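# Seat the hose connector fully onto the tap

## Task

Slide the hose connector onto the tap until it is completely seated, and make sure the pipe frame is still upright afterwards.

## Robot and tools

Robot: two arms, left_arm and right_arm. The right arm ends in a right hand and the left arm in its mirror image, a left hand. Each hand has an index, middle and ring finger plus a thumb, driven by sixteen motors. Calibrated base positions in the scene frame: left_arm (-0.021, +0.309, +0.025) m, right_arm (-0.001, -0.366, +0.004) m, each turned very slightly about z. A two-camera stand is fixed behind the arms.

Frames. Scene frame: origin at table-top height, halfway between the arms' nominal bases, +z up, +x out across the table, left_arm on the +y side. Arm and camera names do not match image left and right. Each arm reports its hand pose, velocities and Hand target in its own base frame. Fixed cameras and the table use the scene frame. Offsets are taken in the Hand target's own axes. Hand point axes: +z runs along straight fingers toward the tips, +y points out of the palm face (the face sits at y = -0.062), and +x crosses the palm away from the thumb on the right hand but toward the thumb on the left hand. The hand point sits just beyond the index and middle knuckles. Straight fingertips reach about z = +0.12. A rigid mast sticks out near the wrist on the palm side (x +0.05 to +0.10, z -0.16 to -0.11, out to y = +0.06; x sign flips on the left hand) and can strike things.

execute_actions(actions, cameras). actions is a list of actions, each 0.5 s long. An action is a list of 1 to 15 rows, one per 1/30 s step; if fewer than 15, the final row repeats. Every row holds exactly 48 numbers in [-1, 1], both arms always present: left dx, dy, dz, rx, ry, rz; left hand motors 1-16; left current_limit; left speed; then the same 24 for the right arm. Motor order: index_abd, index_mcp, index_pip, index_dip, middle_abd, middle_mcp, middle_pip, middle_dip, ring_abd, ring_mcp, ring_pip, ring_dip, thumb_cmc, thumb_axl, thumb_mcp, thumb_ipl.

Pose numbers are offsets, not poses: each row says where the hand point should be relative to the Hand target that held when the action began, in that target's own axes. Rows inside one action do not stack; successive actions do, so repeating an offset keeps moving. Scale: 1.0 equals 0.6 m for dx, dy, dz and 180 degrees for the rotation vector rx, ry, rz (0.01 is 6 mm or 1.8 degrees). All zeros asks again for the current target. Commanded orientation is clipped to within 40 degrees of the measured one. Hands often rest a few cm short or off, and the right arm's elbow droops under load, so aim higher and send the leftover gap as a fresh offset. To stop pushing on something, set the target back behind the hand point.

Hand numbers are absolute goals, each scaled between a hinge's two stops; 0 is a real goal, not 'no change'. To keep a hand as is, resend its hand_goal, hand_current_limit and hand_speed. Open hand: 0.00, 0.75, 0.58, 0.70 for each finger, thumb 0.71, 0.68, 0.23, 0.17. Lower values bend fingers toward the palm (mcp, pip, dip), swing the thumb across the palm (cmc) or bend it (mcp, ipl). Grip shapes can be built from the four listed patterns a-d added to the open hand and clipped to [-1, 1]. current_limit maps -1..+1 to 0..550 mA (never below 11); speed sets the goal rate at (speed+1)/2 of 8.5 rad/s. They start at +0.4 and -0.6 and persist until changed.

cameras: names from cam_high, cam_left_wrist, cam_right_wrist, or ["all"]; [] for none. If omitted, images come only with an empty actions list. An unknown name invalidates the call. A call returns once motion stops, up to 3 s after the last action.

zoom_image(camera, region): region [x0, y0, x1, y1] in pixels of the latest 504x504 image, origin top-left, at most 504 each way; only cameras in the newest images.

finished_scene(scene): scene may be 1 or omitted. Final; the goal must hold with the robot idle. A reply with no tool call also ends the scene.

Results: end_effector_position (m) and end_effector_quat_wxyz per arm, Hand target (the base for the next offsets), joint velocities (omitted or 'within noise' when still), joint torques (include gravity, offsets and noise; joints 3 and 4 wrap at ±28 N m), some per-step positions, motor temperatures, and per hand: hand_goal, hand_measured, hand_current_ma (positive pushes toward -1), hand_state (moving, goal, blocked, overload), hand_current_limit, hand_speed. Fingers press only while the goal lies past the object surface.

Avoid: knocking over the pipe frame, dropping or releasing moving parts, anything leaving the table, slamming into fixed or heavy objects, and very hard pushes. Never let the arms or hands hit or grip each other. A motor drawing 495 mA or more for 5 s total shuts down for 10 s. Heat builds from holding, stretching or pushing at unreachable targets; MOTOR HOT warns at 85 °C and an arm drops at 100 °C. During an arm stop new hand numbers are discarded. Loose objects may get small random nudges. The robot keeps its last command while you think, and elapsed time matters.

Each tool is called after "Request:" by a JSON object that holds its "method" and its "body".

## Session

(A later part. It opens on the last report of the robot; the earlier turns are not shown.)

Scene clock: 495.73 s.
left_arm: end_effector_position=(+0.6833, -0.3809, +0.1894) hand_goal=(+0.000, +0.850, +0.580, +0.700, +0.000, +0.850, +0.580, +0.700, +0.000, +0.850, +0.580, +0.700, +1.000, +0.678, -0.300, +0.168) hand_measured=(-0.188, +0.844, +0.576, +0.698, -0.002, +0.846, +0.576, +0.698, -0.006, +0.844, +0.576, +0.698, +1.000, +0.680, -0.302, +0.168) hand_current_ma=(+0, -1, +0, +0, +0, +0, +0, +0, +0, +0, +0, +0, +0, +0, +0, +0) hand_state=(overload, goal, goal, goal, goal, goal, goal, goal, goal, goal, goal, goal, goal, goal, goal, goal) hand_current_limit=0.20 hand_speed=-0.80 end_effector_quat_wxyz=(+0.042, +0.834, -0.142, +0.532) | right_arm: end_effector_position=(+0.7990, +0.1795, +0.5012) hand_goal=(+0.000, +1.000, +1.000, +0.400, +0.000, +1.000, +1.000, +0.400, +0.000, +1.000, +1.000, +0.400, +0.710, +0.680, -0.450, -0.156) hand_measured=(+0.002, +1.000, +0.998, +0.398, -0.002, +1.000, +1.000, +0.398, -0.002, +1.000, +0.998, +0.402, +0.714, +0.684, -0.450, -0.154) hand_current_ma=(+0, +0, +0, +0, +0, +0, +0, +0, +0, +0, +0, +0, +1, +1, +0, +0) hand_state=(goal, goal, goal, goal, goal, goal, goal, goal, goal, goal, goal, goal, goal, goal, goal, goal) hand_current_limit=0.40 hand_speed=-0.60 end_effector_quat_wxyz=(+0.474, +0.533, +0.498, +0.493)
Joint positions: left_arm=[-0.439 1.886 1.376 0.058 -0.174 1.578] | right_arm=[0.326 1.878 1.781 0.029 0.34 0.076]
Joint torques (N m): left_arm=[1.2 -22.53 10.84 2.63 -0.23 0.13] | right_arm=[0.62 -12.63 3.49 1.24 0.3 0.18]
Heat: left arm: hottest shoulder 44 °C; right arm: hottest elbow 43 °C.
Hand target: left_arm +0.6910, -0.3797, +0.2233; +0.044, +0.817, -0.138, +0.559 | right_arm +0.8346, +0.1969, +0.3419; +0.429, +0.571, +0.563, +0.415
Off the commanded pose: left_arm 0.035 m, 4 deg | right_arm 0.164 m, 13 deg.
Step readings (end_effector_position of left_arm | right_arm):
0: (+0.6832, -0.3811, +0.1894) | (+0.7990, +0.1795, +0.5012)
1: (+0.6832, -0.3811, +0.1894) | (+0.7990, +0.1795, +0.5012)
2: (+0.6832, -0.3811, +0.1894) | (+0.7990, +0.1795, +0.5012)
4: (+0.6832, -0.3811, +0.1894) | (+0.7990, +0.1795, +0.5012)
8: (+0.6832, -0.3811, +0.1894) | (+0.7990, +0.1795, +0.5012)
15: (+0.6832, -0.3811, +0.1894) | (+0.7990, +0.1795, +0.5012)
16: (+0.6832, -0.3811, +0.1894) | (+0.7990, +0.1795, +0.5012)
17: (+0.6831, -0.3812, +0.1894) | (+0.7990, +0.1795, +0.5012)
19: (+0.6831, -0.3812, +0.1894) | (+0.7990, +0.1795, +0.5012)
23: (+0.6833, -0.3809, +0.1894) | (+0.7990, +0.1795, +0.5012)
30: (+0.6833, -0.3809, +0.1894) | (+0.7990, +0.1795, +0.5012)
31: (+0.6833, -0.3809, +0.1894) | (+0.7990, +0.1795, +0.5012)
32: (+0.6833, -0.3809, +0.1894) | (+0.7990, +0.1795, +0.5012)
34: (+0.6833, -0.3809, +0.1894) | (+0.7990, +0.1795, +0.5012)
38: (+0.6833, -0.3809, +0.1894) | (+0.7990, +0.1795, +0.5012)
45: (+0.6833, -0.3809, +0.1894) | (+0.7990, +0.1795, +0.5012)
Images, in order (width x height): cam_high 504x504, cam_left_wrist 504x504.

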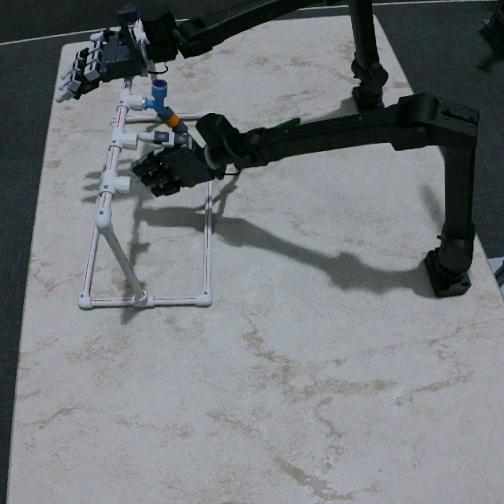

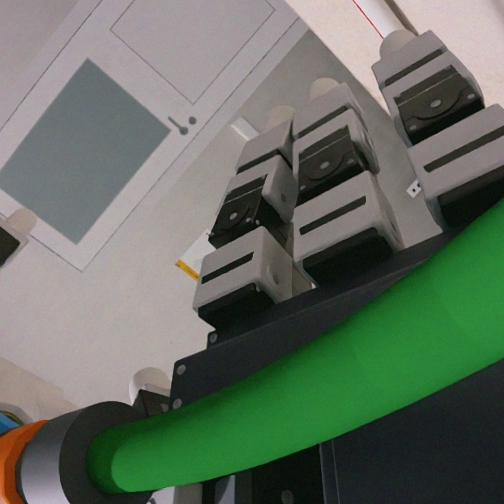

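Request:
{"method": "execute_actions", "body": {"actions": [[[-0.002,-0.016,-0.005,0,0,0,0,0.85,0.58,0.7,0,0.85,0.58,0.7,0,0.85,0.58,0.7,1.0,0.678,-0.3,0.168,0.2,-0.8,0,0,0,0,0,0,0,1.0,1.0,0.4,0,1.0,1.0,0.4,0,1.0,1.0,0.4,0.71,0.68,-0.45,-0.156,0.4,-0.6],[-0.005,-0.04,-0.0125,0,0,0,0,0.85,0.58,0.7,0,0.85,0.58,0.7,0,0.85,0.58,0.7,1.0,0.678,-0.3,0.168,0.2,-0.8,0,0,0,0,0,0,0,1.0,1.0,0.4,0,1.0,1.0,0.4,0,1.0,1.0,0.4,0.71,0.68,-0.45,-0.156,0.4,-0.6]]], "cameras": ["cam_high", "cam_left_wrist"]}}

Request:
{"method": "zoom_image", "body": {"camera": "cam_high", "region": [130, 80, 230, 180]}}

Scene clock: 498.50 s.
left_arm: end_effector_position=(+0.6924, -0.3551, +0.2117) hand_goal=(+0.000, +0.850, +0.580, +0.700, +0.000, +0.850, +0.580, +0.700, +0.000, +0.850, +0.580, +0.700, +1.000, +0.678, -0.300, +0.168) hand_measured=(-0.188, +0.844, +0.576, +0.698, -0.002, +0.846, +0.576, +0.698, -0.006, +0.846, +0.576, +0.698, +1.000, +0.680, -0.302, +0.168) hand_current_ma=(+0, +0, +0, +0, +0, +0, +0, +0, +0, +0, +0, +0, +0, +0, +0, +0) hand_state=(overload, goal, goal, goal, goal, goal, goal, goal, goal, goal, goal, goal, goal, goal, goal, goal) hand_current_limit=0.20 hand_speed=-0.80 end_effector_quat_wxyz=(+0.043, +0.826, -0.135, +0.546) | right_arm: end_effector_position=(+0.7990, +0.1795, +0.5012) hand_goal=(+0.000, +1.000, +1.000, +0.400, +0.000, +1.000, +1.000, +0.400, +0.000, +1.000, +1.000, +0.400, +0.710, +0.680, -0.450, -0.156) hand_measured=(+0.002, +1.000, +0.998, +0.398, -0.002, +1.000, +1.000, +0.398, -0.002, +1.000, +0.998, +0.402, +0.714, +0.684, -0.450, -0.154) hand_current_ma=(+0, +0, +0, +0, +0, +0, +0, +0, +0, +0, +0, +0, +1, +1, +0, +0) hand_state=(goal, goal, goal, goal, goal, goal, goal, goal, goal, goal, goal, goal, goal, goal, goal, goal) hand_current_limit=0.40 hand_speed=-0.60 end_effector_quat_wxyz=(+0.474, +0.533, +0.498, +0.493)
Joint positions: left_arm=[-0.396 1.856 1.371 0.068 -0.141 1.591] | right_arm=[0.326 1.878 1.781 0.029 0.34 0.076]
Joint torques (N m): left_arm=[0.79 -21.83 8.51 2.62 -0.09 0.14] | right_arm=[0.67 -12.57 3.51 1.24 0.3 0.18]
Heat: left arm: hottest elbow 44 °C; right arm: hottest elbow 43 °C.
Hand target: left_arm +0.6898, -0.3545, +0.2252; +0.044, +0.817, -0.138, +0.558 | right_arm +0.8346, +0.1969, +0.3419; +0.429, +0.571, +0.563, +0.415
Off the commanded pose: left_arm 0.014 m, 2 deg | right_arm 0.164 m, 13 deg.
Step readings (end_effector_position of left_arm | right_arm):
0: (+0.6833, -0.3809, +0.1894) | (+0.7990, +0.1795, +0.5012)
1: (+0.6833, -0.3809, +0.1894) | (+0.7990, +0.1795, +0.5012)
2: (+0.6834, -0.3806, +0.1894) | (+0.7990, +0.1795, +0.5012)
4: (+0.6833, -0.3796, +0.1910) | (+0.7990, +0.1795, +0.5012)
8: (+0.6873, -0.3705, +0.1994) | (+0.7990, +0.1795, +0.5012)
15: (+0.6938, -0.3555, +0.2138) | (+0.7990, +0.1795, +0.5012)
Images, in order (width x height): cam_high 504x504, cam_left_wrist 504x504.

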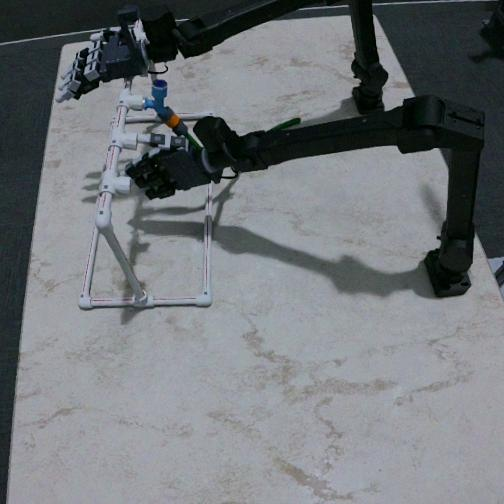

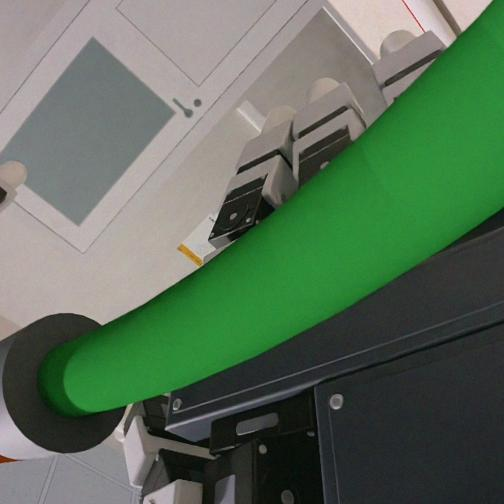

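Scaled by 5.040 from the camera's 504x504 image, which has a finer 720x720 frame.

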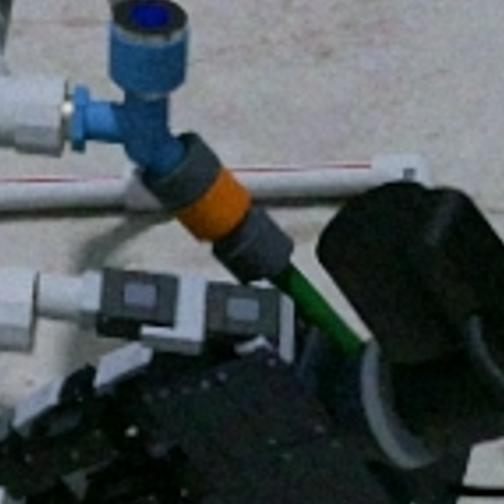

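Request:
{"method": "execute_actions", "body": {"actions": [[[-0.02,-0.02,-0.008,0,0,0,0,0.85,0.58,0.7,0,0.85,0.58,0.7,0,0.85,0.58,0.7,1.0,0.678,-0.3,0.168,0.2,-0.8,0,0,0,0,0,0,0,1.0,1.0,0.4,0,1.0,1.0,0.4,0,1.0,1.0,0.4,0.71,0.68,-0.45,-0.156,0.4,-0.6],[-0.043,-0.042,-0.017,0,0,0,0,0.85,0.58,0.7,0,0.85,0.58,0.7,0,0.85,0.58,0.7,1.0,0.678,-0.3,0.168,0.2,-0.8,0,0,0,0,0,0,0,1.0,1.0,0.4,0,1.0,1.0,0.4,0,1.0,1.0,0.4,0.71,0.68,-0.45,-0.156,0.4,-0.6]]], "cameras": ["cam_high", "cam_left_wrist"]}}

Request:
{"method": "zoom_image", "body": {"camera": "cam_high", "region": [130, 80, 230, 180]}}

Scene clock: 500.27 s.
left_arm: end_effector_position=(+0.6812, -0.3243, +0.1890) hand_goal=(+0.000, +0.850, +0.580, +0.700, +0.000, +0.850, +0.580, +0.700, +0.000, +0.850, +0.580, +0.700, +1.000, +0.678, -0.300, +0.168) hand_measured=(-0.188, +0.844, +0.576, +0.698, -0.002, +0.846, +0.576, +0.698, -0.006, +0.846, +0.576, +0.698, +1.000, +0.680, -0.302, +0.168) hand_current_ma=(+0, +0, +0, +0, +0, +0, +0, +0, +0, +0, +0, +0, +0, +0, +0, +0) hand_state=(overload, goal, goal, goal, goal, goal, goal, goal, goal, goal, goal, goal, goal, goal, goal, goal) hand_current_limit=0.20 hand_speed=-0.80 end_effector_quat_wxyz=(+0.043, +0.828, -0.135, +0.542) | right_arm: end_effector_position=(+0.7990, +0.1795, +0.5012) hand_goal=(+0.000, +1.000, +1.000, +0.400, +0.000, +1.000, +1.000, +0.400, +0.000, +1.000, +1.000, +0.400, +0.710, +0.680, -0.450, -0.156) hand_measured=(+0.002, +1.000, +0.998, +0.398, -0.002, +1.000, +1.000, +0.398, -0.002, +1.000, +0.998, +0.402, +0.714, +0.684, -0.450, -0.154) hand_current_ma=(+0, +0, +0, +0, +0, +0, +0, +0, +0, +0, +0, +0, +1, +1, +0, +0) hand_state=(goal, goal, goal, goal, goal, goal, goal, goal, goal, goal, goal, goal, goal, goal, goal, goal) hand_current_limit=0.40 hand_speed=-0.60 end_effector_quat_wxyz=(+0.474, +0.533, +0.498, +0.493)
Joint positions: left_arm=[-0.354 1.835 1.277 0.135 -0.102 1.607] | right_arm=[0.326 1.878 1.781 0.029 0.34 0.076]
Joint torques (N m): left_arm=[0.85 -21.6 8.25 2.69 -0.07 0.14] | right_arm=[0.67 -12.63 3.47 1.24 0.29 0.17]
Heat: left arm: hottest shoulder 44 °C; right arm: hottest elbow 43 °C.
Hand target: left_arm +0.6788, -0.3236, +0.2072; +0.044, +0.817, -0.138, +0.558 | right_arm +0.8346, +0.1969, +0.3419; +0.429, +0.571, +0.563, +0.415
Off the commanded pose: left_arm 0.018 m, 2 deg | right_arm 0.164 m, 13 deg.
Step readings (end_effector_position of left_arm | right_arm):
0: (+0.6924, -0.3551, +0.2117) | (+0.7990, +0.1795, +0.5012)
1: (+0.6923, -0.3552, +0.2116) | (+0.7990, +0.1795, +0.5012)
2: (+0.6912, -0.3553, +0.2110) | (+0.7990, +0.1795, +0.5012)
4: (+0.6861, -0.3534, +0.2085) | (+0.7990, +0.1795, +0.5012)
8: (+0.6778, -0.3404, +0.1941) | (+0.7990, +0.1795, +0.5012)
15: (+0.6811, -0.3241, +0.1871) | (+0.7990, +0.1795, +0.5012)
Images, in order (width x height): cam_high 504x504, cam_left_wrist 504x504.

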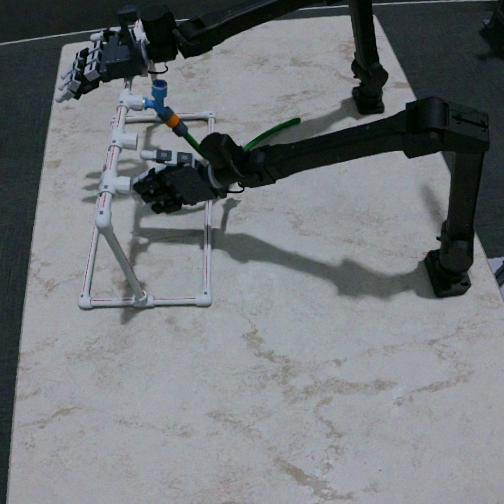

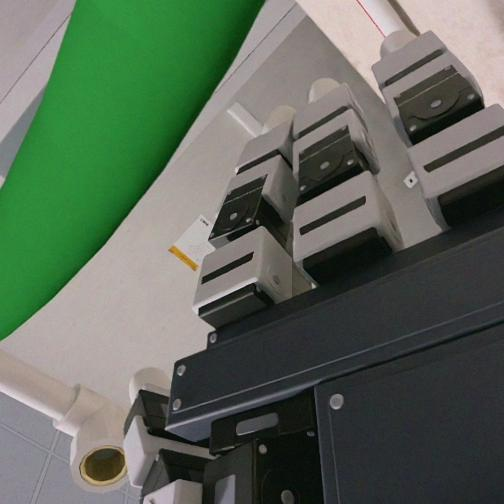

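Scaled by 5.040 from the camera's 504x504 image, which has a finer 720x720 frame.

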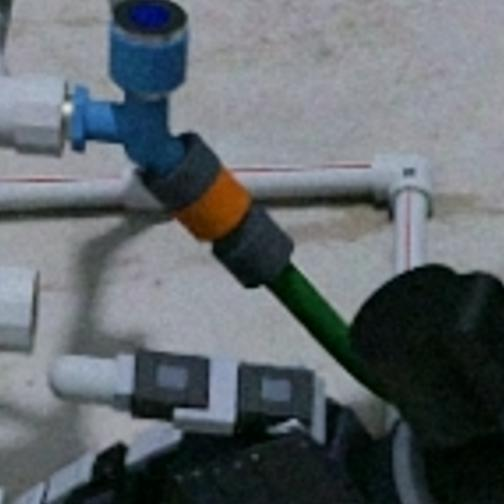

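Request:
{"method": "execute_actions", "body": {"actions": [[[-0.01,-0.035,-0.01,0,0,0,0,0.85,0.58,0.7,0,0.85,0.58,0.7,0,0.85,0.58,0.7,1.0,0.678,-0.3,0.168,0.2,-0.8,0,0,0,0,0,0,0,1.0,1.0,0.4,0,1.0,1.0,0.4,0,1.0,1.0,0.4,0.71,0.68,-0.45,-0.156,0.4,-0.6],[-0.02,-0.07,-0.02,0,0,0,0,0.85,0.58,0.7,0,0.85,0.58,0.7,0,0.85,0.58,0.7,1.0,0.678,-0.3,0.168,0.2,-0.8,0,0,0,0,0,0,0,1.0,1.0,0.4,0,1.0,1.0,0.4,0,1.0,1.0,0.4,0.71,0.68,-0.45,-0.156,0.4,-0.6]],[[-0.015,-0.04,-0.015,0,0,0,0,0.85,0.58,0.7,0,0.85,0.58,0.7,0,0.85,0.58,0.7,1.0,0.678,-0.3,0.168,0.2,-0.8,0,0,0,0,0,0,0,1.0,1.0,0.4,0,1.0,1.0,0.4,0,1.0,1.0,0.4,0.71,0.68,-0.45,-0.156,0.4,-0.6],[-0.03,-0.08,-0.03,0,0,0,0,0.85,0.58,0.7,0,0.85,0.58,0.7,0,0.85,0.58,0.7,1.0,0.678,-0.3,0.168,0.2,-0.8,0,0,0,0,0,0,0,1.0,1.0,0.4,0,1.0,1.0,0.4,0,1.0,1.0,0.4,0.71,0.68,-0.45,-0.156,0.4,-0.6]]], "cameras": ["cam_high", "cam_left_wrist"]}}

Request:
{"method": "zoom_image", "body": {"camera": "cam_high", "region": [130, 80, 230, 180]}}

Scene clock: 502.20 s.
left_arm: end_effector_position=(+0.6708, -0.2211, +0.1829) hand_goal=(+0.000, +0.850, +0.580, +0.700, +0.000, +0.850, +0.580, +0.700, +0.000, +0.850, +0.580, +0.700, +1.000, +0.678, -0.300, +0.168) hand_measured=(-0.188, +0.846, +0.576, +0.698, -0.002, +0.848, +0.578, +0.698, -0.006, +0.848, +0.578, +0.698, +1.000, +0.680, -0.302, +0.168) hand_current_ma=(+0, +0, +0, +0, +0, +0, +0, +0, +0, +0, +0, +0, +0, +0, +0, +0) hand_state=(overload, goal, goal, goal, goal, goal, goal, goal, goal, goal, goal, goal, goal, goal, goal, goal) hand_current_limit=0.20 hand_speed=-0.80 end_effector_quat_wxyz=(+0.044, +0.828, -0.131, +0.543) | right_arm: end_effector_position=(+0.7990, +0.1795, +0.5012) hand_goal=(+0.000, +1.000, +1.000, +0.400, +0.000, +1.000, +1.000, +0.400, +0.000, +1.000, +1.000, +0.400, +0.710, +0.680, -0.450, -0.156) hand_measured=(+0.002, +1.000, +0.998, +0.398, -0.002, +1.000, +1.000, +0.398, -0.002, +1.000, +0.998, +0.402, +0.714, +0.684, -0.450, -0.154) hand_current_ma=(+0, +0, +0, +0, +0, +0, +0, +0, +0, +0, +0, +0, +1, +1, +0, +0) hand_state=(goal, goal, goal, goal, goal, goal, goal, goal, goal, goal, goal, goal, goal, goal, goal, goal) hand_current_limit=0.40 hand_speed=-0.60 end_effector_quat_wxyz=(+0.474, +0.533, +0.498, +0.493)
Joint positions: left_arm=[-0.182 1.761 1.145 0.198 0.051 1.669] | right_arm=[0.326 1.878 1.781 0.029 0.34 0.076]
Joint torques (N m): left_arm=[0.26 -19.96 7.87 2.69 0 0.13] | right_arm=[0.73 -12.63 3.51 1.2 0.29 0.18]
Heat: left arm: hottest shoulder 44 °C; right arm: hottest elbow 42 °C.
Hand target: left_arm +0.6663, -0.2253, +0.1981; +0.044, +0.817, -0.138, +0.558 | right_arm +0.8346, +0.1969, +0.3419; +0.429, +0.571, +0.563, +0.415
Off the commanded pose: left_arm 0.016 m, 2 deg | right_arm 0.164 m, 13 deg.
Step readings (end_effector_position of left_arm | right_arm):
0: (+0.6811, -0.3243, +0.1889) | (+0.7990, +0.1795, +0.5012)
1: (+0.6810, -0.3245, +0.1893) | (+0.7990, +0.1795, +0.5012)
2: (+0.6801, -0.3242, +0.1891) | (+0.7990, +0.1795, +0.5012)
4: (+0.6752, -0.3219, +0.1887) | (+0.7990, +0.1795, +0.5012)
8: (+0.6730, -0.3004, +0.1857) | (+0.7990, +0.1795, +0.5012)
15: (+0.6810, -0.2742, +0.1874) | (+0.7990, +0.1795, +0.5012)
16: (+0.6805, -0.2746, +0.1877) | (+0.7990, +0.1795, +0.5012)
17: (+0.6784, -0.2753, +0.1877) | (+0.7990, +0.1795, +0.5012)
19: (+0.6714, -0.2737, +0.1872) | (+0.7990, +0.1795, +0.5012)
23: (+0.6651, -0.2506, +0.1821) | (+0.7990, +0.1795, +0.5012)
30: (+0.6718, -0.2200, +0.1816) | (+0.7990, +0.1795, +0.5012)
Images, in order (width x height): cam_high 504x504, cam_left_wrist 504x504.

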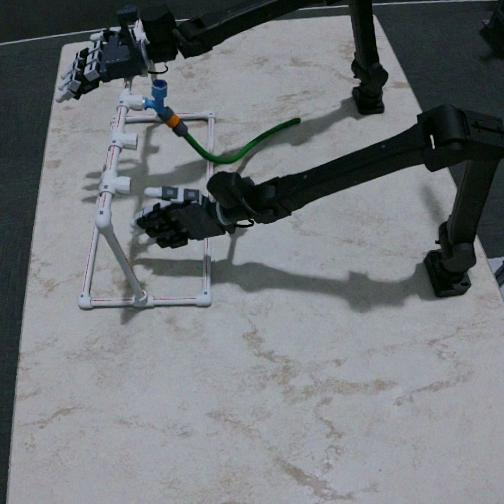

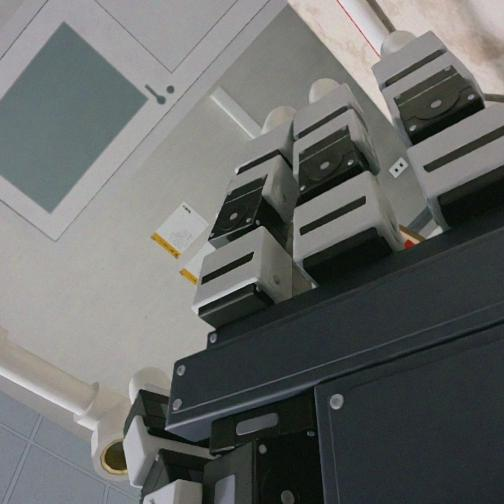

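Scaled by 5.040 from the camera's 504x504 image, which has a finer 720x720 frame.

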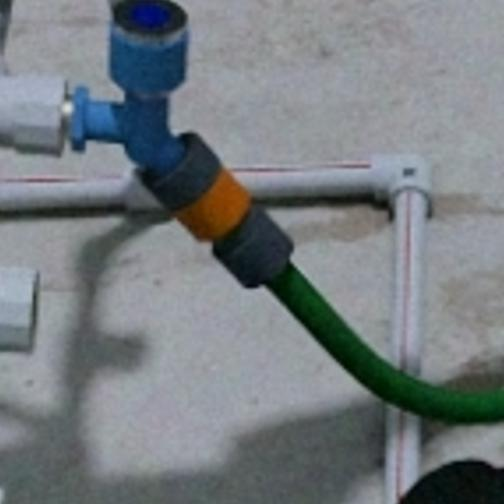

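Request:
{"method": "execute_actions", "body": {"actions": [[[0,0,0,0,0,0,0,0.85,0.58,0.7,0,0.85,0.58,0.7,0,0.85,0.58,0.7,1.0,0.678,-0.3,0.168,0.2,-0.8,0,0.035,-0.028,-0.01,0,0,0,1.0,1.0,0.4,0,1.0,1.0,0.4,0,1.0,1.0,0.4,0.71,0.68,-0.45,-0.156,0.4,-0.6],[0,0,0,0,0,0,0,0.85,0.58,0.7,0,0.85,0.58,0.7,0,0.85,0.58,0.7,1.0,0.678,-0.3,0.168,0.2,-0.8,0,0.07,-0.056,-0.02,0,0,0,1.0,1.0,0.4,0,1.0,1.0,0.4,0,1.0,1.0,0.4,0.71,0.68,-0.45,-0.156,0.4,-0.6]]], "cameras": ["cam_high"]}}

Request:
{"method": "zoom_image", "body": {"camera": "cam_high", "region": [60, 0, 220, 160]}}

Scene clock: 503.70 s.
left_arm: end_effector_position=(+0.6708, -0.2211, +0.1829) hand_goal=(+0.000, +0.850, +0.580, +0.700, +0.000, +0.850, +0.580, +0.700, +0.000, +0.850, +0.580, +0.700, +1.000, +0.678, -0.300, +0.168) hand_measured=(-0.188, +0.846, +0.576, +0.698, -0.002, +0.848, +0.578, +0.698, -0.006, +0.848, +0.578, +0.698, +1.000, +0.680, -0.302, +0.168) hand_current_ma=(+0, +0, +0, +0, +0, +0, +0, +0, +0, +0, +0, +0, +0, +0, +0, +0) hand_state=(overload, goal, goal, goal, goal, goal, goal, goal, goal, goal, goal, goal, goal, goal, goal, goal) hand_current_limit=0.20 hand_speed=-0.80 end_effector_quat_wxyz=(+0.044, +0.828, -0.131, +0.543) | right_arm: end_effector_position=(+0.7939, +0.1791, +0.5034) hand_goal=(+0.000, +1.000, +1.000, +0.400, +0.000, +1.000, +1.000, +0.400, +0.000, +1.000, +1.000, +0.400, +0.710, +0.680, -0.450, -0.156) hand_measured=(+0.002, +1.000, +0.998, +0.398, -0.002, +1.000, +1.000, +0.398, -0.002, +1.000, +0.998, +0.402, +0.714, +0.684, -0.450, -0.154) hand_current_ma=(+0, +0, +0, +0, +0, +0, +0, +0, +0, +0, +0, +0, +1, +1, +0, +0) hand_state=(goal, goal, goal, goal, goal, goal, goal, goal, goal, goal, goal, goal, goal, goal, goal, goal) hand_current_limit=0.40 hand_speed=-0.60 end_effector_quat_wxyz=(+0.480, +0.531, +0.499, +0.488)
Joint positions: left_arm=[-0.182 1.761 1.145 0.198 0.051 1.669] | right_arm=[0.328 1.865 1.766 0.032 0.351 0.062]
Joint torques (N m): left_arm=[0.32 -19.96 7.82 2.69 0.01 0.14] | right_arm=[1.14 -15.91 5.14 1.54 0.36 0.13]
Heat: left arm: hottest shoulder 44 °C; right arm: hottest elbow 42 °C.
Hand target: left_arm +0.6663, -0.2253, +0.1981; +0.044, +0.817, -0.138, +0.558 | right_arm +0.8145, +0.1978, +0.3917; +0.447, +0.558, +0.550, +0.433
Off the commanded pose: left_arm 0.016 m, 2 deg | right_arm 0.115 m, 10 deg.
Step readings (end_effector_position of left_arm | right_arm):
0: (+0.6708, -0.2211, +0.1829) | (+0.7990, +0.1795, +0.5012)
1: (+0.6708, -0.2211, +0.1829) | (+0.7990, +0.1795, +0.5012)
2: (+0.6708, -0.2211, +0.1829) | (+0.7987, +0.1792, +0.5018)
4: (+0.6708, -0.2211, +0.1829) | (+0.7976, +0.1788, +0.5023)
8: (+0.6708, -0.2211, +0.1829) | (+0.7953, +0.1787, +0.5033)
15: (+0.6708, -0.2211, +0.1829) | (+0.7942, +0.1791, +0.5033)
Images, in order (width x height): cam_high 504x504.

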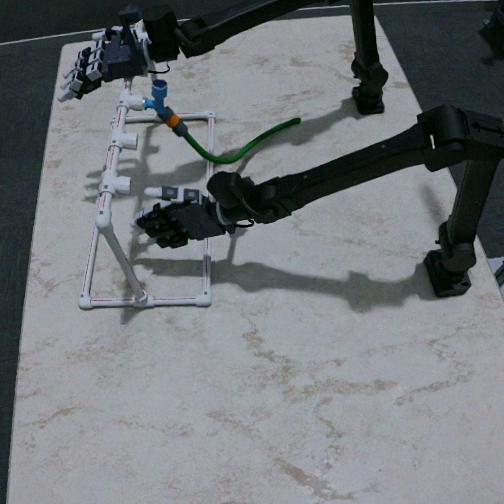

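Scaled by 3.150 from the camera's 504x504 image, which has a finer 720x720 frame.

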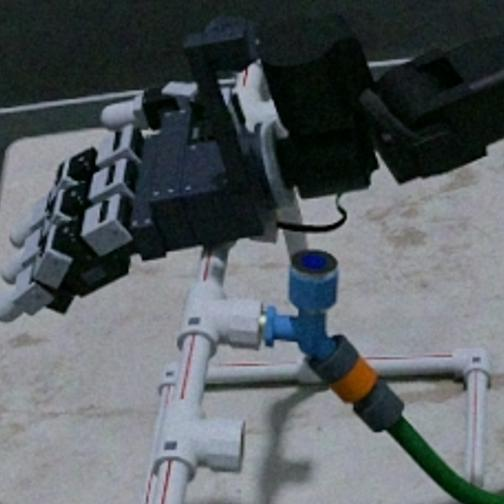

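Request:
{"method": "execute_actions", "body": {"actions": [[[0,0,0,0,0,0,0,0.85,0.58,0.7,0,0.85,0.58,0.7,0,0.85,0.58,0.7,1.0,0.678,-0.3,0.168,0.2,-0.8,0,0.038,-0.017,-0.01,0,0,0,1.0,1.0,0.4,0,1.0,1.0,0.4,0,1.0,1.0,0.4,0.71,0.68,-0.45,-0.156,0.4,-0.6],[0,0,0,0,0,0,0,0.85,0.58,0.7,0,0.85,0.58,0.7,0,0.85,0.58,0.7,1.0,0.678,-0.3,0.168,0.2,-0.8,0,0.077,-0.034,-0.02,0,0,0,1.0,1.0,0.4,0,1.0,1.0,0.4,0,1.0,1.0,0.4,0.71,0.68,-0.45,-0.156,0.4,-0.6]]], "cameras": ["cam_high"]}}

Request:
{"method": "zoom_image", "body": {"camera": "cam_high", "region": [60, 0, 220, 160]}}

Scene clock: 504.93 s.
left_arm: end_effector_position=(+0.6708, -0.2211, +0.1829) hand_goal=(+0.000, +0.850, +0.580, +0.700, +0.000, +0.850, +0.580, +0.700, +0.000, +0.850, +0.580, +0.700, +1.000, +0.678, -0.300, +0.168) hand_measured=(-0.188, +0.846, +0.576, +0.698, -0.002, +0.848, +0.578, +0.698, -0.006, +0.848, +0.578, +0.698, +1.000, +0.680, -0.302, +0.168) hand_current_ma=(+0, +0, +0, +0, +0, +0, +0, +0, +0, +0, +0, +0, +0, +0, +0, +0) hand_state=(overload, goal, goal, goal, goal, goal, goal, goal, goal, goal, goal, goal, goal, goal, goal, goal) hand_current_limit=0.20 hand_speed=-0.80 end_effector_quat_wxyz=(+0.044, +0.828, -0.131, +0.543) | right_arm: end_effector_position=(+0.7928, +0.1795, +0.5049) hand_goal=(+0.000, +1.000, +1.000, +0.400, +0.000, +1.000, +1.000, +0.400, +0.000, +1.000, +1.000, +0.400, +0.710, +0.680, -0.450, -0.156) hand_measured=(+0.002, +1.000, +0.998, +0.398, -0.002, +1.000, +1.000, +0.398, -0.002, +1.000, +0.998, +0.402, +0.714, +0.684, -0.450, -0.154) hand_current_ma=(+0, +0, +0, +0, +0, +0, +0, +0, +0, +0, +0, +0, +1, +1, +0, +0) hand_state=(goal, goal, goal, goal, goal, goal, goal, goal, goal, goal, goal, goal, goal, goal, goal, goal) hand_current_limit=0.40 hand_speed=-0.60 end_effector_quat_wxyz=(+0.485, +0.530, +0.500, +0.484)
Joint positions: left_arm=[-0.182 1.761 1.145 0.198 0.051 1.669] | right_arm=[0.33 1.863 1.766 0.032 0.36 0.05]
Joint torques (N m): left_arm=[0.26 -19.9 7.82 2.7 0.01 0.14] | right_arm=[1.38 -18.49 8.43 1.46 0.3 0.01]
Heat: left arm: hottest shoulder 44 °C; right arm: hottest elbow 42 °C.
Hand target: left_arm +0.6663, -0.2253, +0.1981; +0.044, +0.817, -0.138, +0.558 | right_arm +0.8051, +0.1983, +0.4413; +0.464, +0.543, +0.536, +0.450
Off the commanded pose: left_arm 0.016 m, 2 deg | right_arm 0.067 m, 6 deg.
Step readings (end_effector_position of left_arm | right_arm):
0: (+0.6708, -0.2211, +0.1829) | (+0.7939, +0.1791, +0.5034)
1: (+0.6708, -0.2211, +0.1829) | (+0.7939, +0.1790, +0.5034)
2: (+0.6708, -0.2211, +0.1829) | (+0.7937, +0.1789, +0.5037)
4: (+0.6708, -0.2211, +0.1829) | (+0.7932, +0.1791, +0.5044)
8: (+0.6708, -0.2211, +0.1829) | (+0.7929, +0.1791, +0.5049)
15: (+0.6708, -0.2211, +0.1829) | (+0.7928, +0.1794, +0.5049)
Images, in order (width x height): cam_high 504x504.

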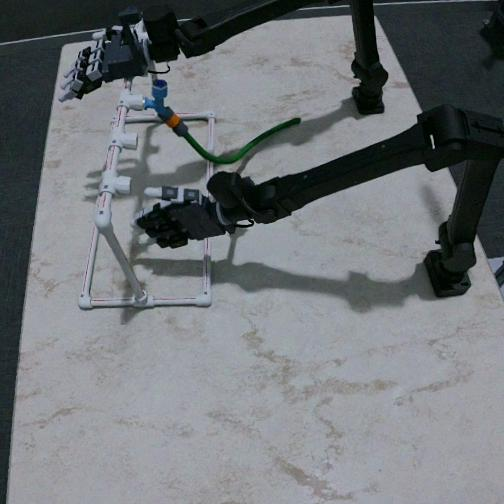

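Scaled by 3.150 from the camera's 504x504 image, which has a finer 720x720 frame.

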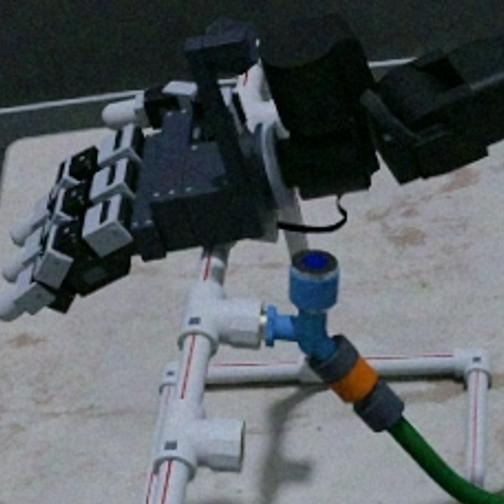

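Request:
{"method": "execute_actions", "body": {"actions": [[[0,0,0,0,0,0,0,0.85,0.58,0.7,0,0.85,0.58,0.7,0,0.85,0.58,0.7,1.0,0.678,-0.3,0.168,0.2,-0.8,-0.012,0.04,-0.014,0,0,0,0,1.0,1.0,0.4,0,1.0,1.0,0.4,0,1.0,1.0,0.4,0.71,0.68,-0.45,-0.156,0.4,-0.6],[0,0,0,0,0,0,0,0.85,0.58,0.7,0,0.85,0.58,0.7,0,0.85,0.58,0.7,1.0,0.678,-0.3,0.168,0.2,-0.8,-0.025,0.08,-0.028,-0.01,0,0,0,1.0,1.0,0.4,0,1.0,1.0,0.4,0,1.0,1.0,0.4,0.71,0.68,-0.45,-0.156,0.4,-0.6]],[[0,0,0,0,0,0,0,0.85,0.58,0.7,0,0.85,0.58,0.7,0,0.85,0.58,0.7,1.0,0.678,-0.3,0.168,0.2,-0.8,0,0.03,-0.006,0,0,0,0,1.0,1.0,0.4,0,1.0,1.0,0.4,0,1.0,1.0,0.4,0.71,0.68,-0.45,-0.156,0.4,-0.6],[0,0,0,0,0,0,0,0.85,0.58,0.7,0,0.85,0.58,0.7,0,0.85,0.58,0.7,1.0,0.678,-0.3,0.168,0.2,-0.8,0,0.06,-0.012,0,0,0,0,1.0,1.0,0.4,0,1.0,1.0,0.4,0,1.0,1.0,0.4,0.71,0.68,-0.45,-0.156,0.4,-0.6]]], "cameras": ["cam_high"]}}

Request:
{"method": "zoom_image", "body": {"camera": "cam_high", "region": [60, 0, 220, 160]}}

Scene clock: 506.83 s.
left_arm: end_effector_position=(+0.6708, -0.2211, +0.1829) hand_goal=(+0.000, +0.850, +0.580, +0.700, +0.000, +0.850, +0.580, +0.700, +0.000, +0.850, +0.580, +0.700, +1.000, +0.678, -0.300, +0.168) hand_measured=(-0.188, +0.846, +0.576, +0.698, -0.002, +0.848, +0.578, +0.698, -0.006, +0.848, +0.578, +0.698, +1.000, +0.680, -0.302, +0.168) hand_current_ma=(+0, +0, +0, +0, +0, +0, +0, +0, +0, +0, +0, +0, +0, +0, +0, +0) hand_state=(overload, goal, goal, goal, goal, goal, goal, goal, goal, goal, goal, goal, goal, goal, goal, goal) hand_current_limit=0.20 hand_speed=-0.80 end_effector_quat_wxyz=(+0.044, +0.828, -0.131, +0.543) | right_arm: end_effector_position=(+0.7947, +0.1817, +0.5008) hand_goal=(+0.000, +1.000, +1.000, +0.400, +0.000, +1.000, +1.000, +0.400, +0.000, +1.000, +1.000, +0.400, +0.710, +0.680, -0.450, -0.156) hand_measured=(+0.002, +1.000, +0.998, +0.398, -0.002, +1.000, +1.000, +0.398, -0.002, +1.000, +0.998, +0.402, +0.714, +0.684, -0.450, -0.154) hand_current_ma=(+0, +0, +0, +0, +0, +0, +0, +0, +0, +0, +0, +0, +1, +1, +0, +0) hand_state=(goal, goal, goal, goal, goal, goal, goal, goal, goal, goal, goal, goal, goal, goal, goal, goal) hand_current_limit=0.40 hand_speed=-0.60 end_effector_quat_wxyz=(+0.467, +0.543, +0.534, +0.450)
Joint positions: left_arm=[-0.182 1.761 1.145 0.198 0.051 1.669] | right_arm=[0.33 1.847 1.796 -0.121 0.351 0.049]
Joint torques (N m): left_arm=[0.32 -19.96 7.82 2.7 0.02 0.14] | right_arm=[0.26 -22.01 15.87 2.22 0.13 -0.11]
Heat: left arm: hottest shoulder 44 °C; right arm: hottest elbow 42 °C.
Hand target: left_arm +0.6663, -0.2253, +0.1981; +0.044, +0.817, -0.138, +0.558 | right_arm +0.7938, +0.1842, +0.5283; +0.472, +0.536, +0.529, +0.458
Off the commanded pose: left_arm 0.016 m, 2 deg | right_arm 0.028 m, 2 deg.
Step readings (end_effector_position of left_arm | right_arm):
0: (+0.6708, -0.2211, +0.1829) | (+0.7928, +0.1795, +0.5049)
1: (+0.6708, -0.2211, +0.1829) | (+0.7927, +0.1794, +0.5052)
2: (+0.6708, -0.2211, +0.1829) | (+0.7926, +0.1794, +0.5054)
4: (+0.6708, -0.2211, +0.1829) | (+0.7921, +0.1798, +0.5053)
8: (+0.6708, -0.2211, +0.1829) | (+0.7915, +0.1803, +0.5042)
15: (+0.6708, -0.2211, +0.1829) | (+0.7912, +0.1804, +0.5038)
16: (+0.6708, -0.2211, +0.1829) | (+0.7913, +0.1804, +0.5036)
17: (+0.6708, -0.2211, +0.1829) | (+0.7914, +0.1805, +0.5036)
19: (+0.6708, -0.2211, +0.1829) | (+0.7920, +0.1808, +0.5031)
23: (+0.6708, -0.2211, +0.1829) | (+0.7938, +0.1814, +0.5017)
30: (+0.6708, -0.2211, +0.1829) | (+0.7946, +0.1816, +0.5010)
Images, in order (width x height): cam_high 504x504.

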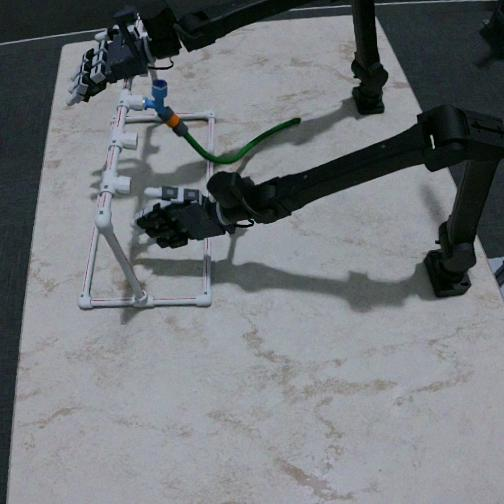

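Scaled by 3.150 from the camera's 504x504 image, which has a finer 720x720 frame.

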